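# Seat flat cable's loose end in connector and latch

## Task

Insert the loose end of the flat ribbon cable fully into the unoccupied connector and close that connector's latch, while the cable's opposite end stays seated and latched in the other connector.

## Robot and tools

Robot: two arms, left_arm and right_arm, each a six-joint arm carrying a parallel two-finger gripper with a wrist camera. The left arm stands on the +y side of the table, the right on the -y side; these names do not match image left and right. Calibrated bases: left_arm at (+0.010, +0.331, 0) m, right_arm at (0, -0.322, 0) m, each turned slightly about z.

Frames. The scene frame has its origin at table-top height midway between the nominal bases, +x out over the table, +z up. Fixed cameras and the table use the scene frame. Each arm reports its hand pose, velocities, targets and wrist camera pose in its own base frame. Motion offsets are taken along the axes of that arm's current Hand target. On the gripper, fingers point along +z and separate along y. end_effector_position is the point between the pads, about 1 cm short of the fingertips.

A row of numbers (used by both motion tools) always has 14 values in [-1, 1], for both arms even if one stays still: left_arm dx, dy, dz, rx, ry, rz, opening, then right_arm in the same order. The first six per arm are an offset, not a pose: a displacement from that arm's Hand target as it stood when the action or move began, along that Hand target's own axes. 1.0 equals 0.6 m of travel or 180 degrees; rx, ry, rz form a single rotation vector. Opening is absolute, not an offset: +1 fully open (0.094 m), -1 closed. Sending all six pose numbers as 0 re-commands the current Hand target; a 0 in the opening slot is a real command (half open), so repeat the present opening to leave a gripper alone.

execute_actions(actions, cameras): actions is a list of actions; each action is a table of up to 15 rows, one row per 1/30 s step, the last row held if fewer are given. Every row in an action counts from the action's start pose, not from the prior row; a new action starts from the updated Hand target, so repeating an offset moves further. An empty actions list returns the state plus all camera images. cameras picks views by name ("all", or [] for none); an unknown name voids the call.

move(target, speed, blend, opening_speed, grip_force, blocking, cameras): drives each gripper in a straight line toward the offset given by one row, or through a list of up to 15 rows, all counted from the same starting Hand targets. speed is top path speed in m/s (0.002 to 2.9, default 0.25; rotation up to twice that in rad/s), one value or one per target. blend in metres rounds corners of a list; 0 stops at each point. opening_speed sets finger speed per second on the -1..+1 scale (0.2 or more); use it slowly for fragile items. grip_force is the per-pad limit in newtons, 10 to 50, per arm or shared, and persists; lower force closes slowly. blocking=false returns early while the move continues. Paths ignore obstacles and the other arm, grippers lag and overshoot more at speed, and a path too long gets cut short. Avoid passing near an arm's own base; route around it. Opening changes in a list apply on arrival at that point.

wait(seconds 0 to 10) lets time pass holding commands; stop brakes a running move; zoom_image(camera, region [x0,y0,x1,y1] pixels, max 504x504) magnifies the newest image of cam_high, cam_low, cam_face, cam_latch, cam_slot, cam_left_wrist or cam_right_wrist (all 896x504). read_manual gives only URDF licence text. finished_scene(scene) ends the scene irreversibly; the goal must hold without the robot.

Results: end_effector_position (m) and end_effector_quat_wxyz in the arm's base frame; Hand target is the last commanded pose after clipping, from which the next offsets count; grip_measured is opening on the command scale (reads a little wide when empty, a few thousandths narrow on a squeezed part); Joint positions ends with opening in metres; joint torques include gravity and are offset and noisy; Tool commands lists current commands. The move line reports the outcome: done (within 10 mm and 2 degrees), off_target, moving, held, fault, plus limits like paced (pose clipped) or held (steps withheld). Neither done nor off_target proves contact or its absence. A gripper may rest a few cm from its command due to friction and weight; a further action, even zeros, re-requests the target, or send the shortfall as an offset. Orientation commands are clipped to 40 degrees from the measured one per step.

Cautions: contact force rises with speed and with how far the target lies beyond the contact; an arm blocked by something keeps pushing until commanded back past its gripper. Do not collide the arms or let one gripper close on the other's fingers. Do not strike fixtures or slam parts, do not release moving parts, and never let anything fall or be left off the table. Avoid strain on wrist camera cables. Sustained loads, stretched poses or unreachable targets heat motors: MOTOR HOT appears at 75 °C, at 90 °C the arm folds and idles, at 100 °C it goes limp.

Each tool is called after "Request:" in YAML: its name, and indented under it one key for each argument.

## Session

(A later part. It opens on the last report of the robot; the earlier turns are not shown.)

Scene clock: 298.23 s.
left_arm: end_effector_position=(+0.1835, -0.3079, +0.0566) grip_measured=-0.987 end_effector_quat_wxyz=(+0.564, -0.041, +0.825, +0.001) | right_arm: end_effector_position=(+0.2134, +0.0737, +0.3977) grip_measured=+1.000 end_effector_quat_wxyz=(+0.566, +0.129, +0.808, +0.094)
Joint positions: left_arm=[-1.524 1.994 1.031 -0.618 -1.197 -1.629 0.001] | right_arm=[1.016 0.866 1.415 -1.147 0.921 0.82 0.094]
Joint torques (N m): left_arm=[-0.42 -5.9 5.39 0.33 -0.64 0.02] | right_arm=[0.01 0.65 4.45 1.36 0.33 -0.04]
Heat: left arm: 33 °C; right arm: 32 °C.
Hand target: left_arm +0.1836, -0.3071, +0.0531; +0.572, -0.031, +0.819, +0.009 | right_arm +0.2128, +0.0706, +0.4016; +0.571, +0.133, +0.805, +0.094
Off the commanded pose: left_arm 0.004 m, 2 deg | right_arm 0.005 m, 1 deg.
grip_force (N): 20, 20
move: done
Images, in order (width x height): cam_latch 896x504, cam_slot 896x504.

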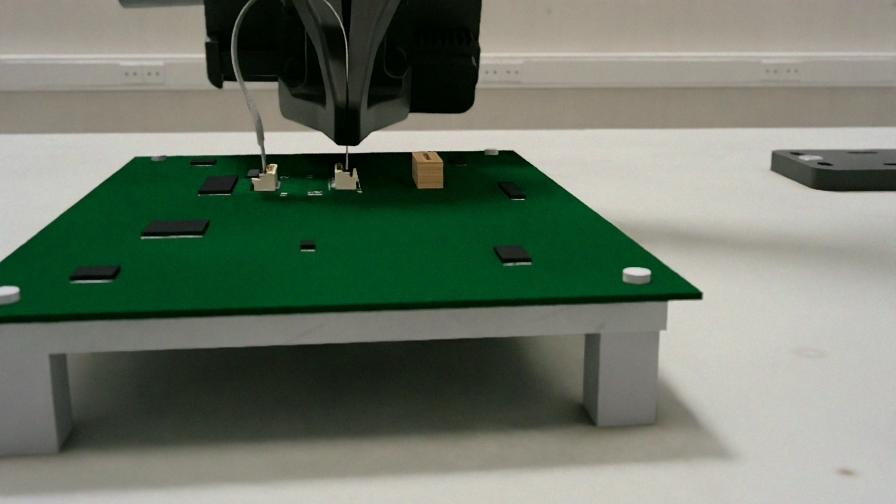

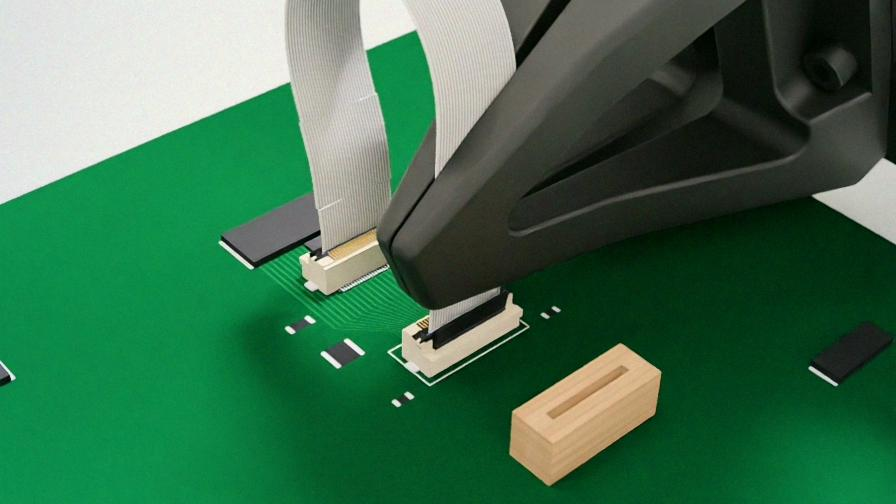

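Request:
move:
  target: [0.0062,0.0011,0.0023,-0.0015,-0.0004,0.0041,-1,0,0,0,0,0,0,1]
  speed: 0.02
  cameras: ["cam_slot", "cam_latch"]

Request:
zoom_image:
  camera: "cam_slot"
  region: [390, 220, 550, 380]

Request:
zoom_image:
  camera: "cam_latch"
  region: [325, 130, 385, 190]

Request:
zoom_image:
  camera: "cam_slot"
  region: [290, 210, 400, 300]

Scene clock: 300.50 s.
left_arm: end_effector_position=(+0.1834, -0.3080, +0.0558) grip_measured=-0.987 end_effector_quat_wxyz=(+0.569, -0.037, +0.821, +0.003) | right_arm: end_effector_position=(+0.2134, +0.0737, +0.3977) grip_measured=+1.000 end_effector_quat_wxyz=(+0.566, +0.129, +0.808, +0.094)
Joint positions: left_arm=[-1.527 2.004 1.031 -0.617 -1.211 -1.629 0.001] | right_arm=[1.016 0.866 1.415 -1.147 0.921 0.82 0.094]
Joint torques (N m): left_arm=[-0.09 -5.52 5.55 0.29 -0.56 0.05] | right_arm=[0.02 0.65 4.46 1.36 0.33 -0.03]
Heat: left arm: 33 °C; right arm: 32 °C.
Hand target: left_arm +0.1836, -0.3065, +0.0491; +0.573, -0.027, +0.819, +0.015 | right_arm +0.2128, +0.0706, +0.4016; +0.571, +0.133, +0.805, +0.094
Off the commanded pose: left_arm 0.007 m, 2 deg | right_arm 0.005 m, 1 deg.
grip_force (N): 20, 20
move: done
Images, in order (width x height): cam_latch 896x504, cam_slot 896x504.

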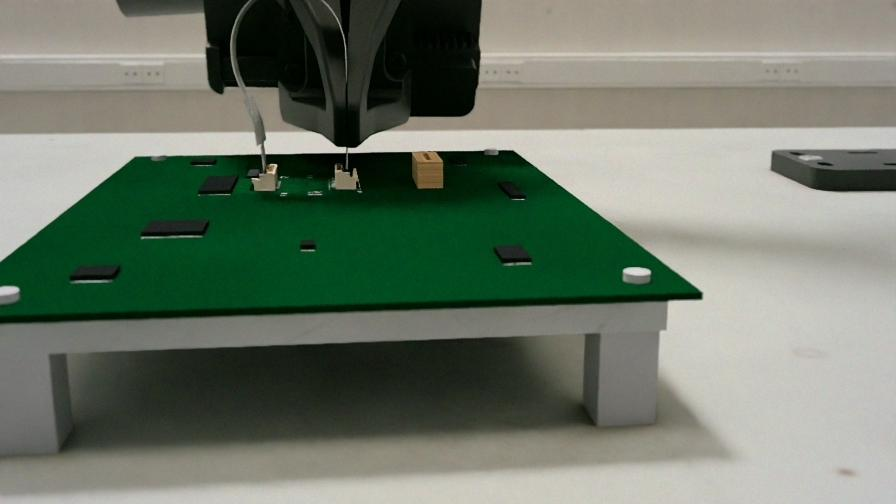

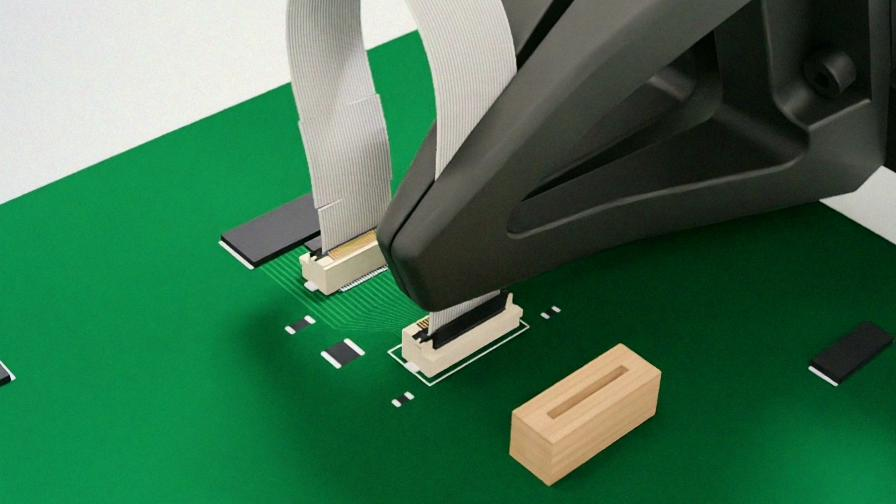

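Scaled by 3.150 from the camera's 896x504 image, which has a finer 1280x720 frame.

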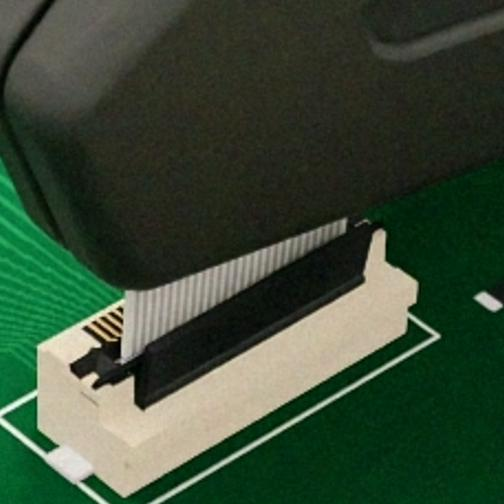

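Scaled by 8.400 from the camera's 896x504 image, which has a finer 1280x720 frame.

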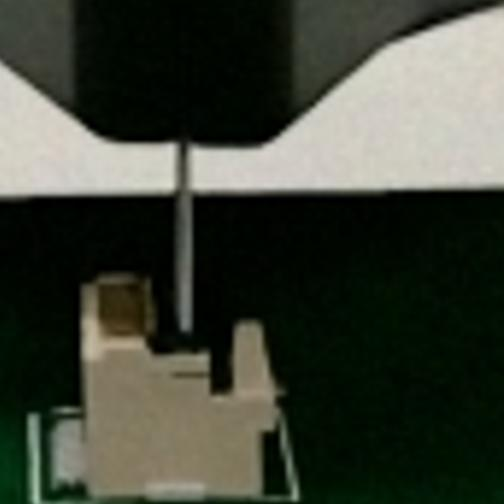

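Scaled by 4.582 from the camera's 896x504 image, which has a finer 1280x720 frame.

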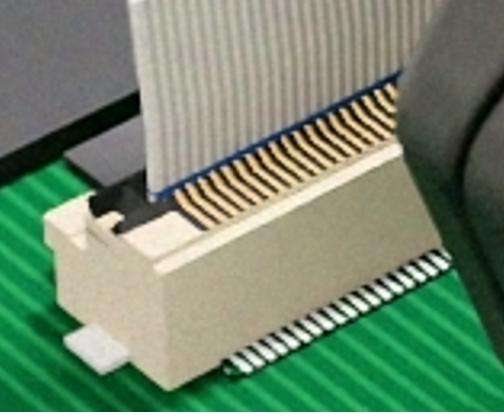

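Request:
execute_actions:
  actions: []

Scene clock: 305.40 s.
left_arm: end_effector_position=(+0.1834, -0.3080, +0.0558) grip_measured=-0.987 end_effector_quat_wxyz=(+0.569, -0.037, +0.821, +0.003) | right_arm: end_effector_position=(+0.2134, +0.0737, +0.3977) grip_measured=+1.000 end_effector_quat_wxyz=(+0.566, +0.129, +0.808, +0.094)
Joint positions: left_arm=[-1.527 2.004 1.031 -0.617 -1.211 -1.629 0.001] | right_arm=[1.016 0.866 1.415 -1.147 0.921 0.82 0.094]
Joint velocities: within noise
Joint torques (N m): left_arm=[-0.08 -5.63 5.63 0.28 -0.54 0.04] | right_arm=[0.01 0.65 4.45 1.36 0.33 -0.03]
Heat: left arm: 33 °C; right arm: 32 °C.
Hand target: left_arm +0.1836, -0.3065, +0.0491; +0.573, -0.027, +0.819, +0.015 | right_arm +0.2128, +0.0706, +0.4016; +0.571, +0.133, +0.805, +0.094
Tool commands: left_gripper/opening=-1.0 right_gripper/opening=+1.0
Off the commanded pose: left_arm 0.007 m, 2 deg | right_arm 0.005 m, 1 deg.
grip_force (N): 20, 20

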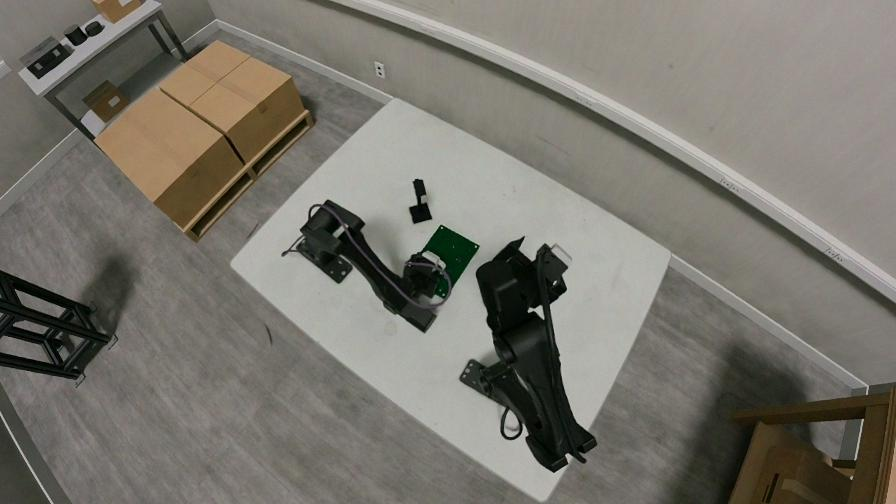

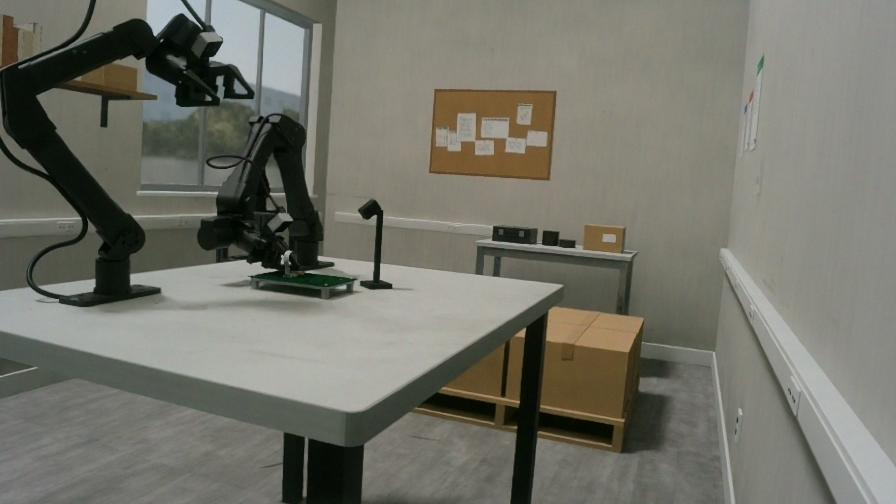

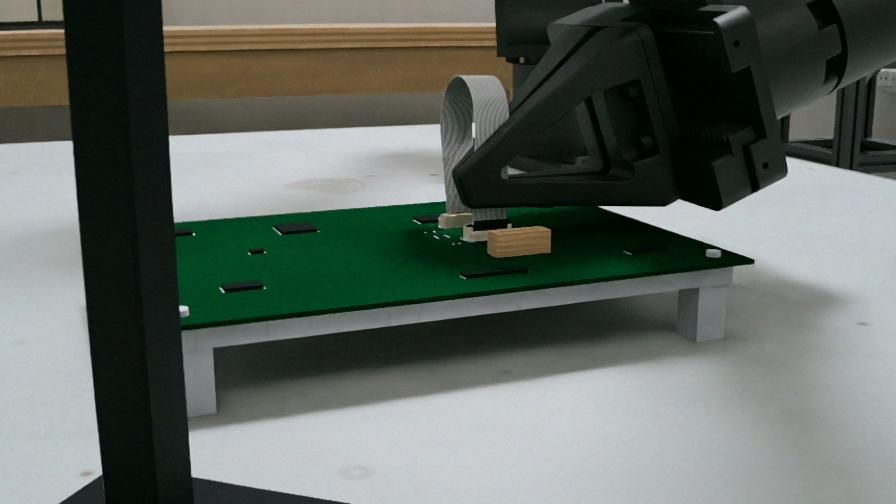

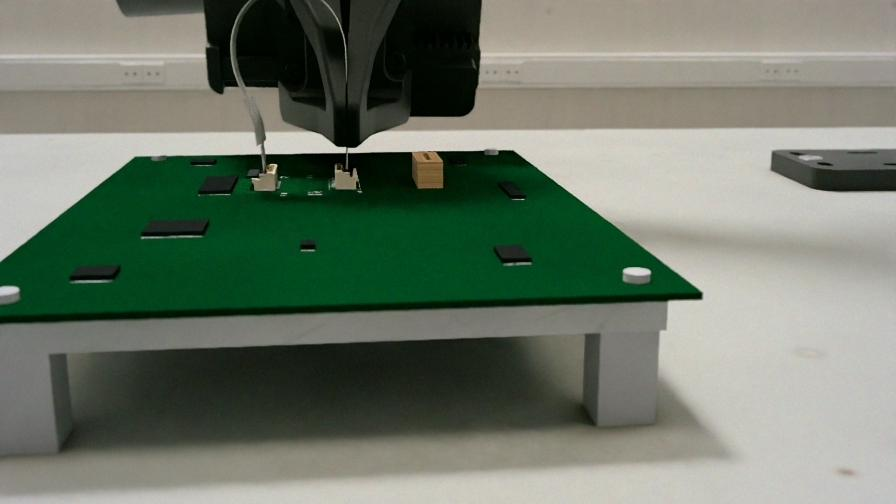

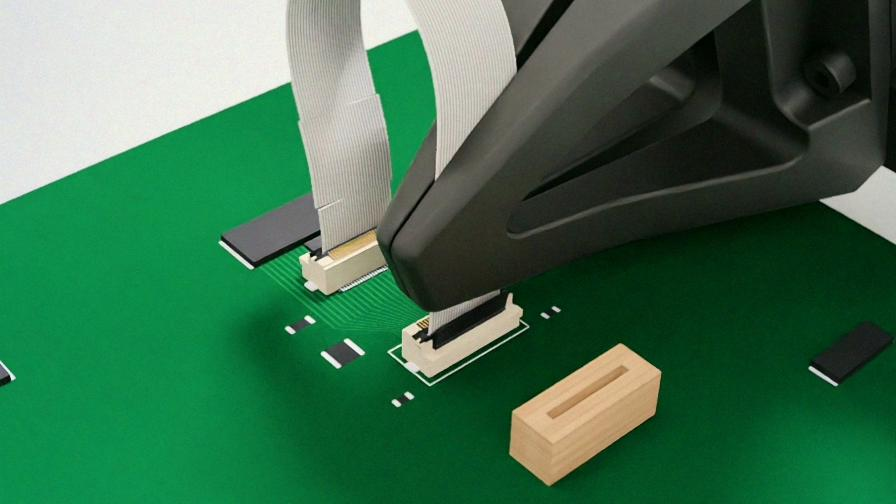

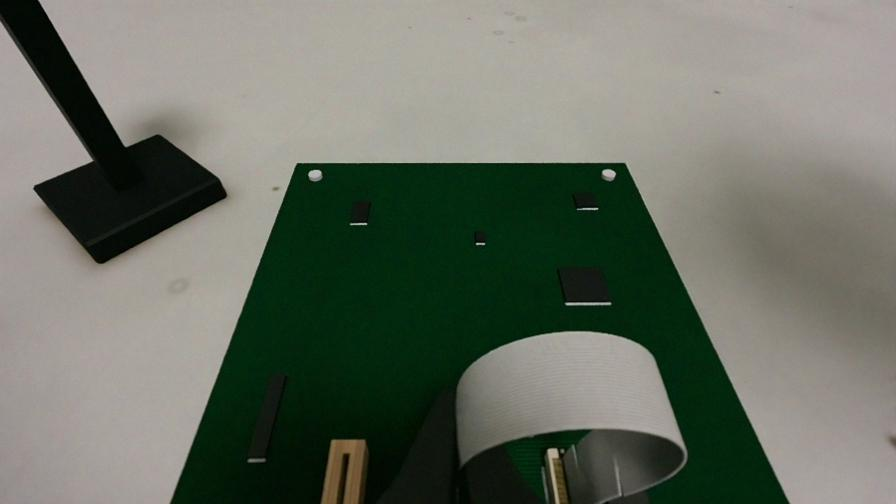

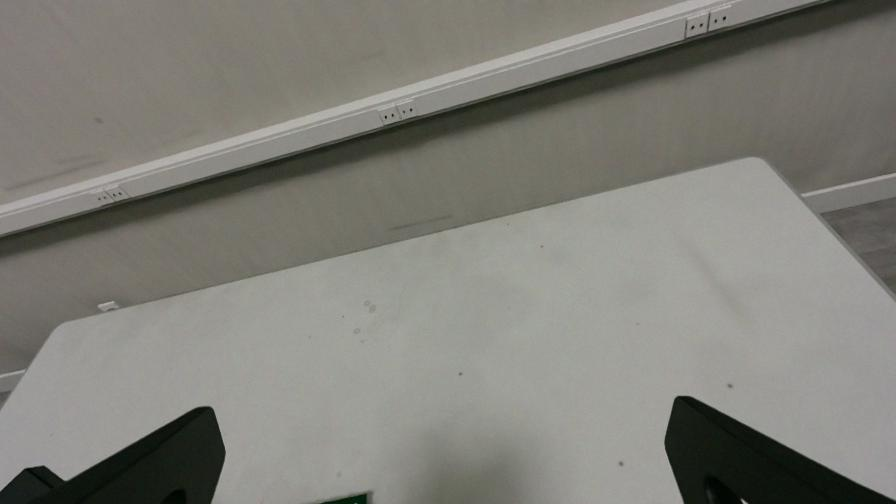

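Request:
zoom_image:
  camera: "cam_slot"
  region: [380, 250, 560, 400]

Request:
zoom_image:
  camera: "cam_latch"
  region: [325, 130, 385, 190]

Request:
zoom_image:
  camera: "cam_face"
  region: [420, 180, 540, 260]

Scaled by 2.800 from the camera's 896x504 image, which has a finer 1280x720 frame.

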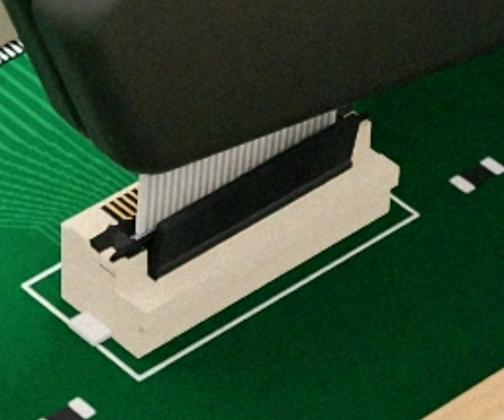

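Scaled by 8.400 from the camera's 896x504 image, which has a finer 1280x720 frame.

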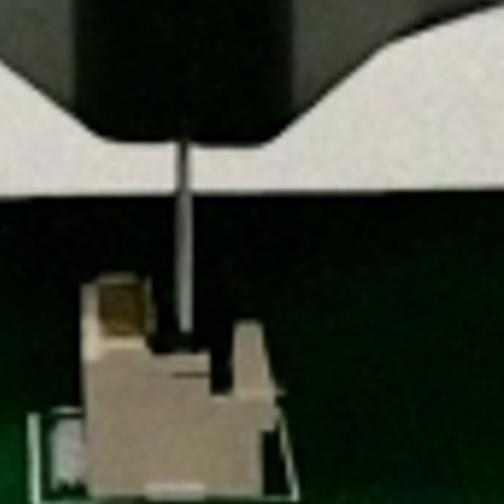

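Scaled by 4.200 from the camera's 896x504 image, which has a finer 1280x720 frame.

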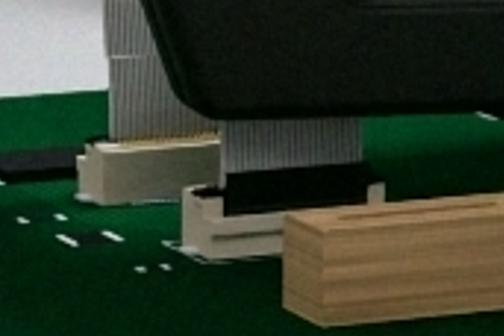

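Request:
zoom_image:
  camera: "cam_latch"
  region: [240, 130, 380, 200]

Request:
zoom_image:
  camera: "cam_slot"
  region: [280, 200, 440, 310]

Request:
zoom_image:
  camera: "cam_latch"
  region: [245, 150, 285, 195]

Scaled by 3.600 from the camera's 896x504 image, which has a finer 1280x720 frame.

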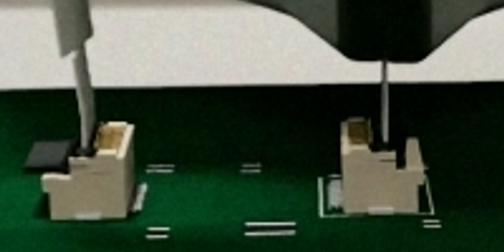

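Scaled by 3.150 from the camera's 896x504 image, which has a finer 1280x720 frame.

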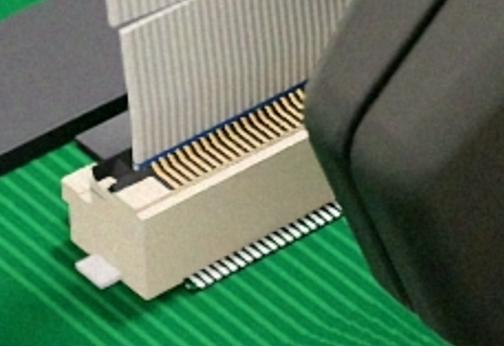

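Scaled by 11.200 from the camera's 896x504 image, which has a finer 1280x720 frame.

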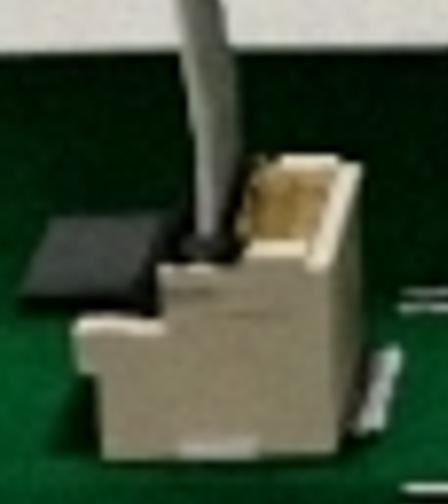

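Request:
move:
  target: [-0.01227,-0.0021,-0.0045,0.0029,0.0008,-0.0083,-1,0,0,0,0,0,0,1]
  speed: 0.05
  cameras: []

Request:
move:
  target: [0,0,0,0,0,0,-0.96,0,0,0,0,0,0,1]
  speed: 0.05
  opening_speed: 0.2
  cameras: ["cam_face", "cam_latch", "cam_slot"]

Request:
zoom_image:
  camera: "cam_slot"
  region: [380, 250, 560, 400]

Request:
zoom_image:
  camera: "cam_latch"
  region: [325, 130, 385, 190]

Scene clock: 333.30 s.
left_arm: end_effector_position=(+0.1834, -0.3080, +0.0558) grip_measured=-0.987 end_effector_quat_wxyz=(+0.569, -0.037, +0.821, +0.003) | right_arm: end_effector_position=(+0.2134, +0.0737, +0.3977) grip_measured=+1.000 end_effector_quat_wxyz=(+0.566, +0.129, +0.808, +0.094)
Joint positions: left_arm=[-1.527 2.004 1.031 -0.617 -1.211 -1.629 0.001] | right_arm=[1.016 0.866 1.415 -1.147 0.921 0.82 0.094]
Joint torques (N m): left_arm=[0.09 -7.57 5.48 0.29 -0.54 0.02] | right_arm=[-0.01 0.64 4.45 1.36 0.33 -0.03]
Heat: left arm: 31 °C; right arm: 32 °C.
Hand target: left_arm +0.1837, -0.3077, +0.0570; +0.572, -0.035, +0.820, +0.004 | right_arm +0.2128, +0.0706, +0.4016; +0.571, +0.133, +0.805, +0.094
Off the commanded pose: left_arm 0.001 m, 0 deg | right_arm 0.005 m, 1 deg.
grip_force (N): 20, 20
move: done
No camera images: "cameras" was empty.

Scene clock: 333.83 s.
left_arm: end_effector_position=(+0.1827, -0.3080, +0.0540) grip_measured=-0.962 end_effector_quat_wxyz=(+0.565, -0.037, +0.824, +0.004) | right_arm: end_effector_position=(+0.2134, +0.0737, +0.3977) grip_measured=+1.000 end_effector_quat_wxyz=(+0.566, +0.129, +0.808, +0.094)
Joint positions: left_arm=[-1.527 2.004 1.031 -0.617 -1.2 -1.629 0.002] | right_arm=[1.016 0.866 1.415 -1.147 0.921 0.82 0.094]
Joint torques (N m): left_arm=[0.03 -7.58 5.52 0.3 -0.65 0.06] | right_arm=[0.01 0.65 4.45 1.36 0.33 -0.04]
Heat: left arm: 31 °C; right arm: 32 °C.
Hand target: left_arm +0.1837, -0.3077, +0.0570; +0.572, -0.035, +0.819, +0.004 | right_arm +0.2128, +0.0706, +0.4016; +0.571, +0.133, +0.805, +0.094
Off the commanded pose: left_arm 0.003 m, 1 deg | right_arm 0.005 m, 1 deg.
grip_force (N): 20, 20
move: done
Images, in order (width x height): cam_face 896x504, cam_latch 896x504, cam_slot 896x504.

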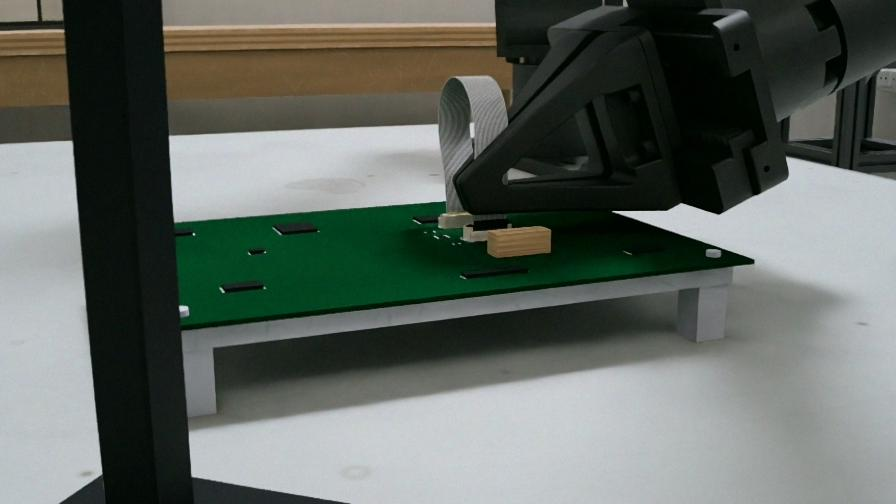

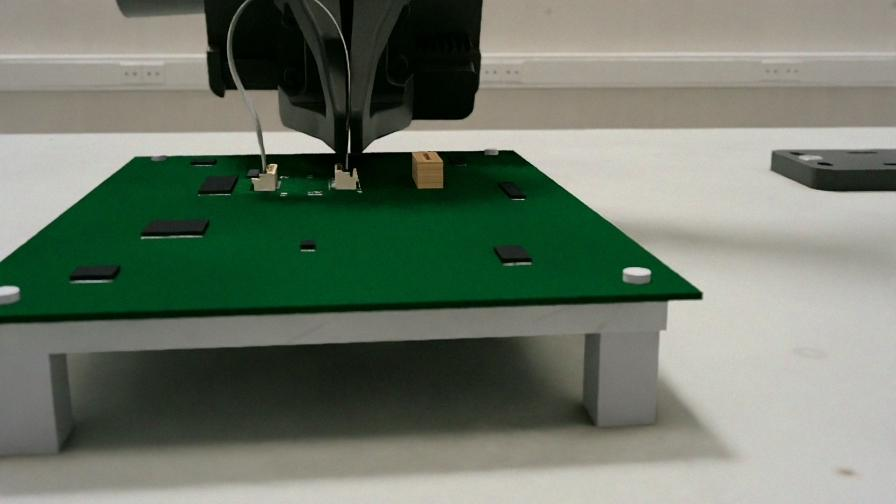

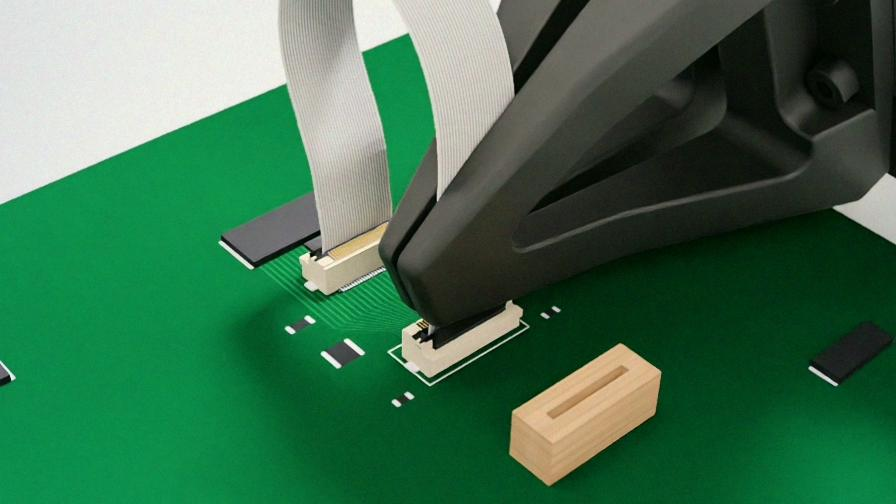

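Scaled by 2.800 from the camera's 896x504 image, which has a finer 1280x720 frame.

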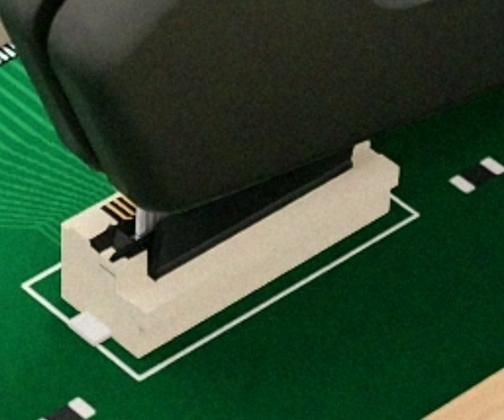

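Scaled by 8.400 from the camera's 896x504 image, which has a finer 1280x720 frame.

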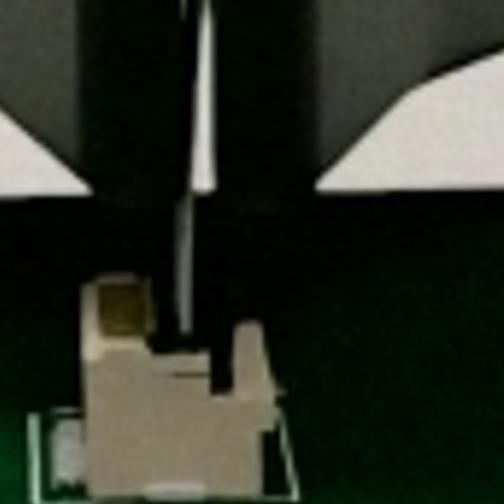

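Request:
move:
  target:
    - [0,0,0,0,0,0,-0.9,0,0,0,0,0,0,1]
    - [-0.0313,-0.0011,-0.0116,0,0,0,-0.9,0,0,0,0,0,0,1]
  speed: 0.06
  blend: [0, 0]
  cameras: ["cam_latch", "cam_slot"]

Request:
zoom_image:
  camera: "cam_latch"
  region: [325, 130, 385, 190]

Request:
zoom_image:
  camera: "cam_slot"
  region: [380, 250, 560, 400]

Scene clock: 339.70 s.
left_arm: end_effector_position=(+0.1818, -0.3039, +0.0569) grip_measured=-0.902 end_effector_quat_wxyz=(+0.560, -0.031, +0.828, +0.013) | right_arm: end_effector_position=(+0.2134, +0.0737, +0.3977) grip_measured=+1.000 end_effector_quat_wxyz=(+0.566, +0.129, +0.808, +0.094)
Joint positions: left_arm=[-1.527 1.988 1.031 -0.654 -1.188 -1.629 0.005] | right_arm=[1.016 0.866 1.415 -1.147 0.921 0.82 0.094]
Joint torques (N m): left_arm=[-0.01 -9.92 7.47 0 -0.74 0.02] | right_arm=[-0.01 0.65 4.44 1.36 0.34 -0.04]
Heat: left arm: 31 °C; right arm: 32 °C.
Hand target: left_arm +0.1836, -0.3077, +0.0771; +0.572, -0.035, +0.820, +0.004 | right_arm +0.2128, +0.0706, +0.4016; +0.571, +0.133, +0.805, +0.094
Off the commanded pose: left_arm 0.021 m, 2 deg | right_arm 0.005 m, 1 deg.
grip_force (N): 20, 20
move: off_target (left_arm)
Images, in order (width x height): cam_latch 896x504, cam_slot 896x504.

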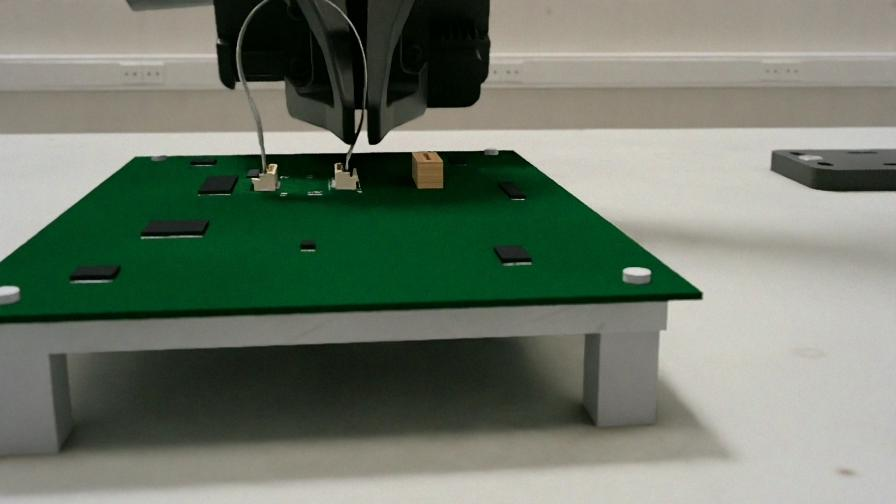

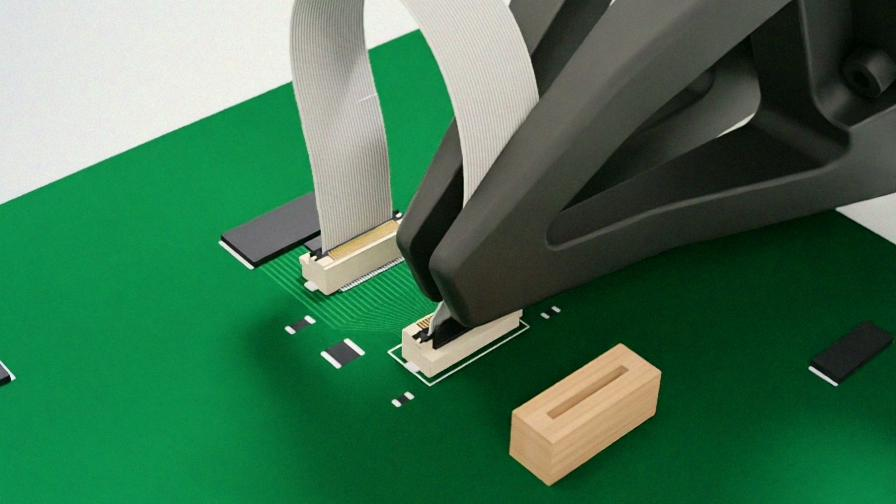

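Scaled by 8.400 from the camera's 896x504 image, which has a finer 1280x720 frame.

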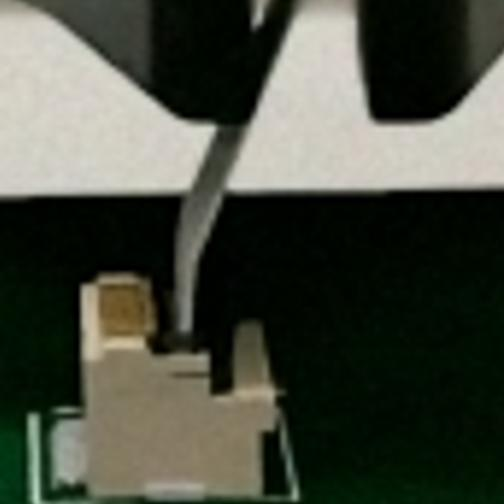

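Scaled by 2.800 from the camera's 896x504 image, which has a finer 1280x720 frame.

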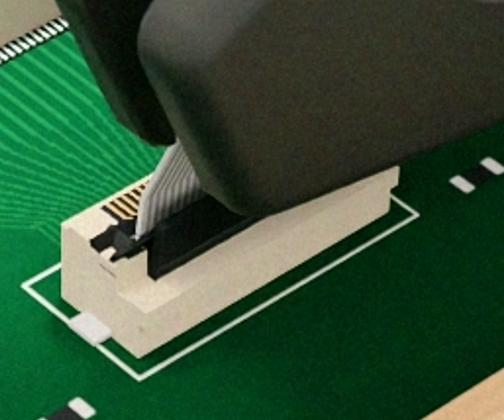

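Request:
move:
  target:
    - [-0.0235,-0.009,-0.0087,0,0,0,-0.9,0,0,0,0,0,0,1]
    - [-0.025,-0.008,-0.0587,0,0,0,-0.9,0,0,0,0,0,0,1]
  speed: 0.06
  blend: [0.01, 0]
  cameras: ["cam_latch", "cam_slot"]

Request:
zoom_image:
  camera: "cam_latch"
  region: [325, 130, 385, 190]

Request:
zoom_image:
  camera: "cam_slot"
  region: [380, 250, 560, 400]

Scene clock: 343.60 s.
left_arm: end_effector_position=(+0.1560, -0.3058, +0.0926) grip_measured=-0.902 end_effector_quat_wxyz=(+0.562, -0.029, +0.826, +0.017) | right_arm: end_effector_position=(+0.2134, +0.0737, +0.3977) grip_measured=+1.000 end_effector_quat_wxyz=(+0.566, +0.129, +0.808, +0.094)
Joint positions: left_arm=[-1.61 1.969 1.163 -1.023 -1.181 -1.854 0.005] | right_arm=[1.016 0.866 1.415 -1.147 0.921 0.82 0.094]
Joint torques (N m): left_arm=[-0.44 -7.69 8.62 -0.19 -0.69 -0.1] | right_arm=[-0.01 0.64 4.46 1.36 0.33 -0.03]
Heat: left arm: 31 °C; right arm: 32 °C.
Hand target: left_arm +0.1560, -0.3134, +0.1034; +0.572, -0.035, +0.820, +0.004 | right_arm +0.2128, +0.0706, +0.4016; +0.571, +0.133, +0.805, +0.094
Off the commanded pose: left_arm 0.013 m, 2 deg | right_arm 0.005 m, 1 deg.
grip_force (N): 20, 20
move: off_target (left_arm); blend cut to 0.0083 m at target 1
Images, in order (width x height): cam_latch 896x504, cam_slot 896x504.

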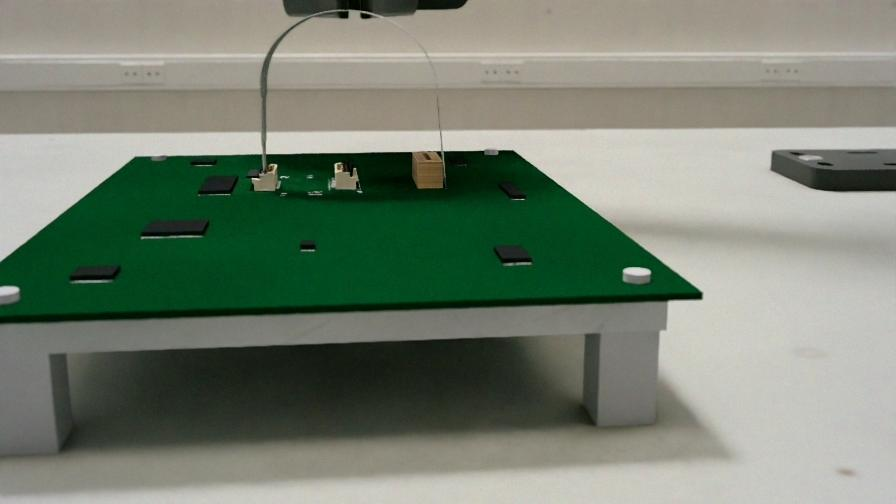

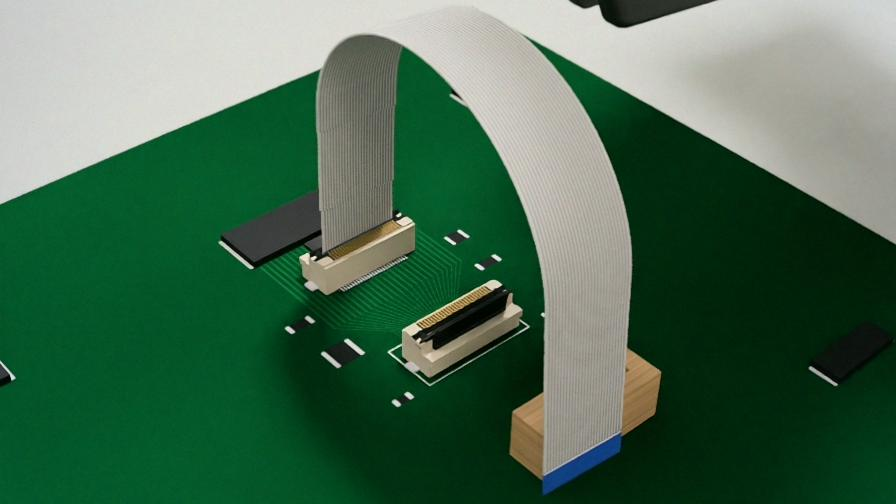

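Scaled by 8.400 from the camera's 896x504 image, which has a finer 1280x720 frame.

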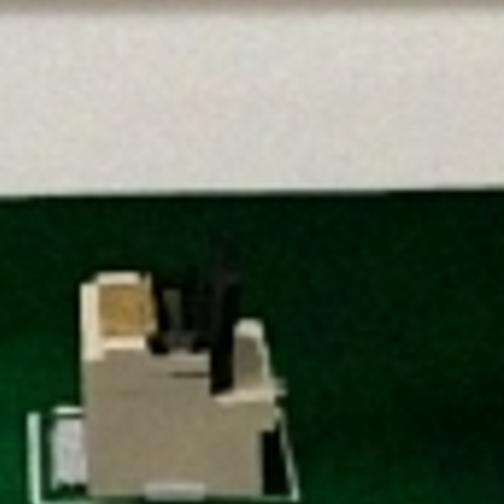

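Scaled by 2.800 from the camera's 896x504 image, which has a finer 1280x720 frame.

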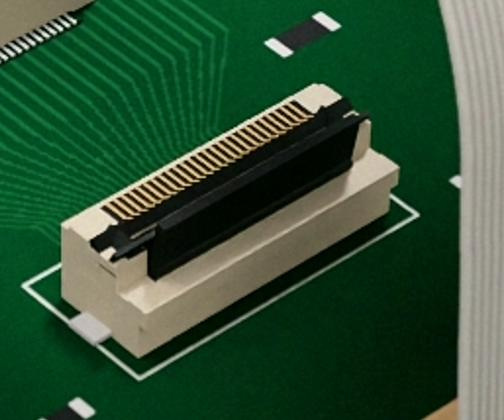

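Request:
move:
  target: [0.0537,0.0499,-0.0055,-0.0027,-0.0011,0.0082,-0.49,0,0,0,0,0,0,1]
  speed: 0.1
  cameras: ["cam_face", "cam_latch", "cam_left_wrist"]

Request:
zoom_image:
  camera: "cam_latch"
  region: [230, 70, 480, 210]

Request:
zoom_image:
  camera: "cam_face"
  region: [420, 40, 640, 270]

Scene clock: 359.60 s.
left_arm: end_effector_position=(+0.1389, -0.2886, +0.0745) grip_measured=-0.492 end_effector_quat_wxyz=(+0.561, -0.038, +0.827, +0.005) | right_arm: end_effector_position=(+0.2134, +0.0737, +0.3977) grip_measured=+1.000 end_effector_quat_wxyz=(+0.566, +0.129, +0.808, +0.094)
Joint positions: left_arm=[-1.669 1.979 1.081 -1.037 -1.164 -2.002 0.024] | right_arm=[1.016 0.866 1.415 -1.147 0.921 0.82 0.094]
Joint torques (N m): left_arm=[-0.14 -5.9 4.81 -0.34 -0.67 -0.08] | right_arm=[0.02 0.64 4.45 1.36 0.33 -0.03]
Heat: left arm: 32 °C; right arm: 32 °C.
Hand target: left_arm +0.1400, -0.2854, +0.0734; +0.573, -0.027, +0.819, +0.015 | right_arm +0.2128, +0.0706, +0.4016; +0.571, +0.133, +0.805, +0.094
Off the commanded pose: left_arm 0.004 m, 2 deg | right_arm 0.005 m, 1 deg.
grip_force (N): 20, 20
move: done
Images, in order (width x height): cam_face 896x504, cam_latch 896x504, cam_left_wrist 896x504.

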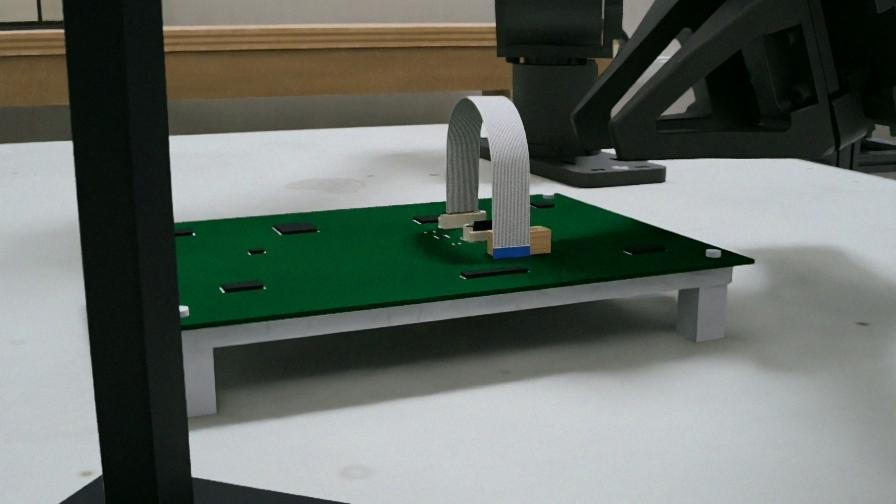

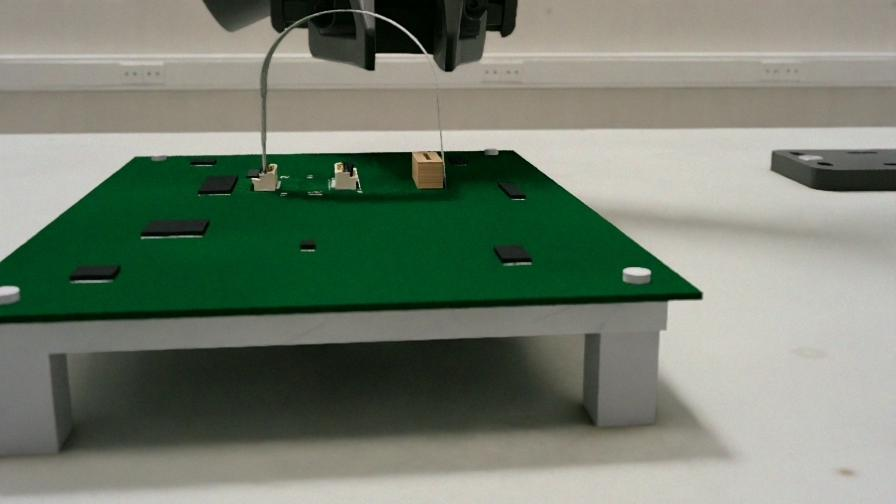

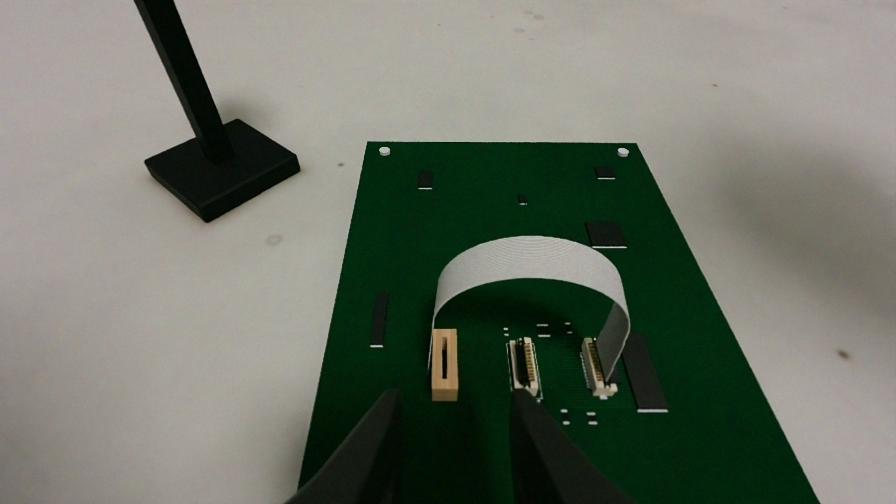

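Scaled by 2.016 from the camera's 896x504 image, which has a finer 1280x720 frame.

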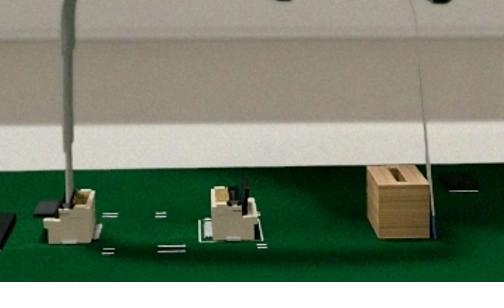

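Scaled by 2.191 from the camera's 896x504 image, which has a finer 1280x720 frame.

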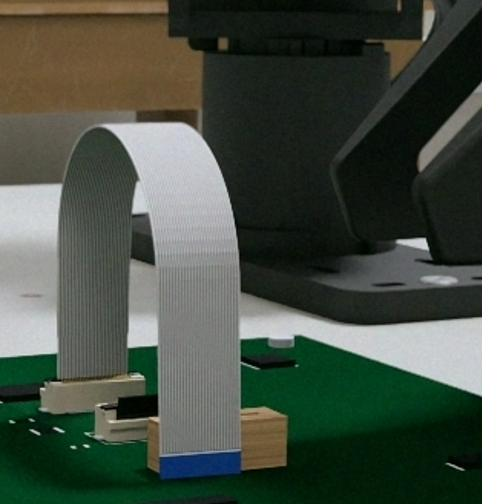

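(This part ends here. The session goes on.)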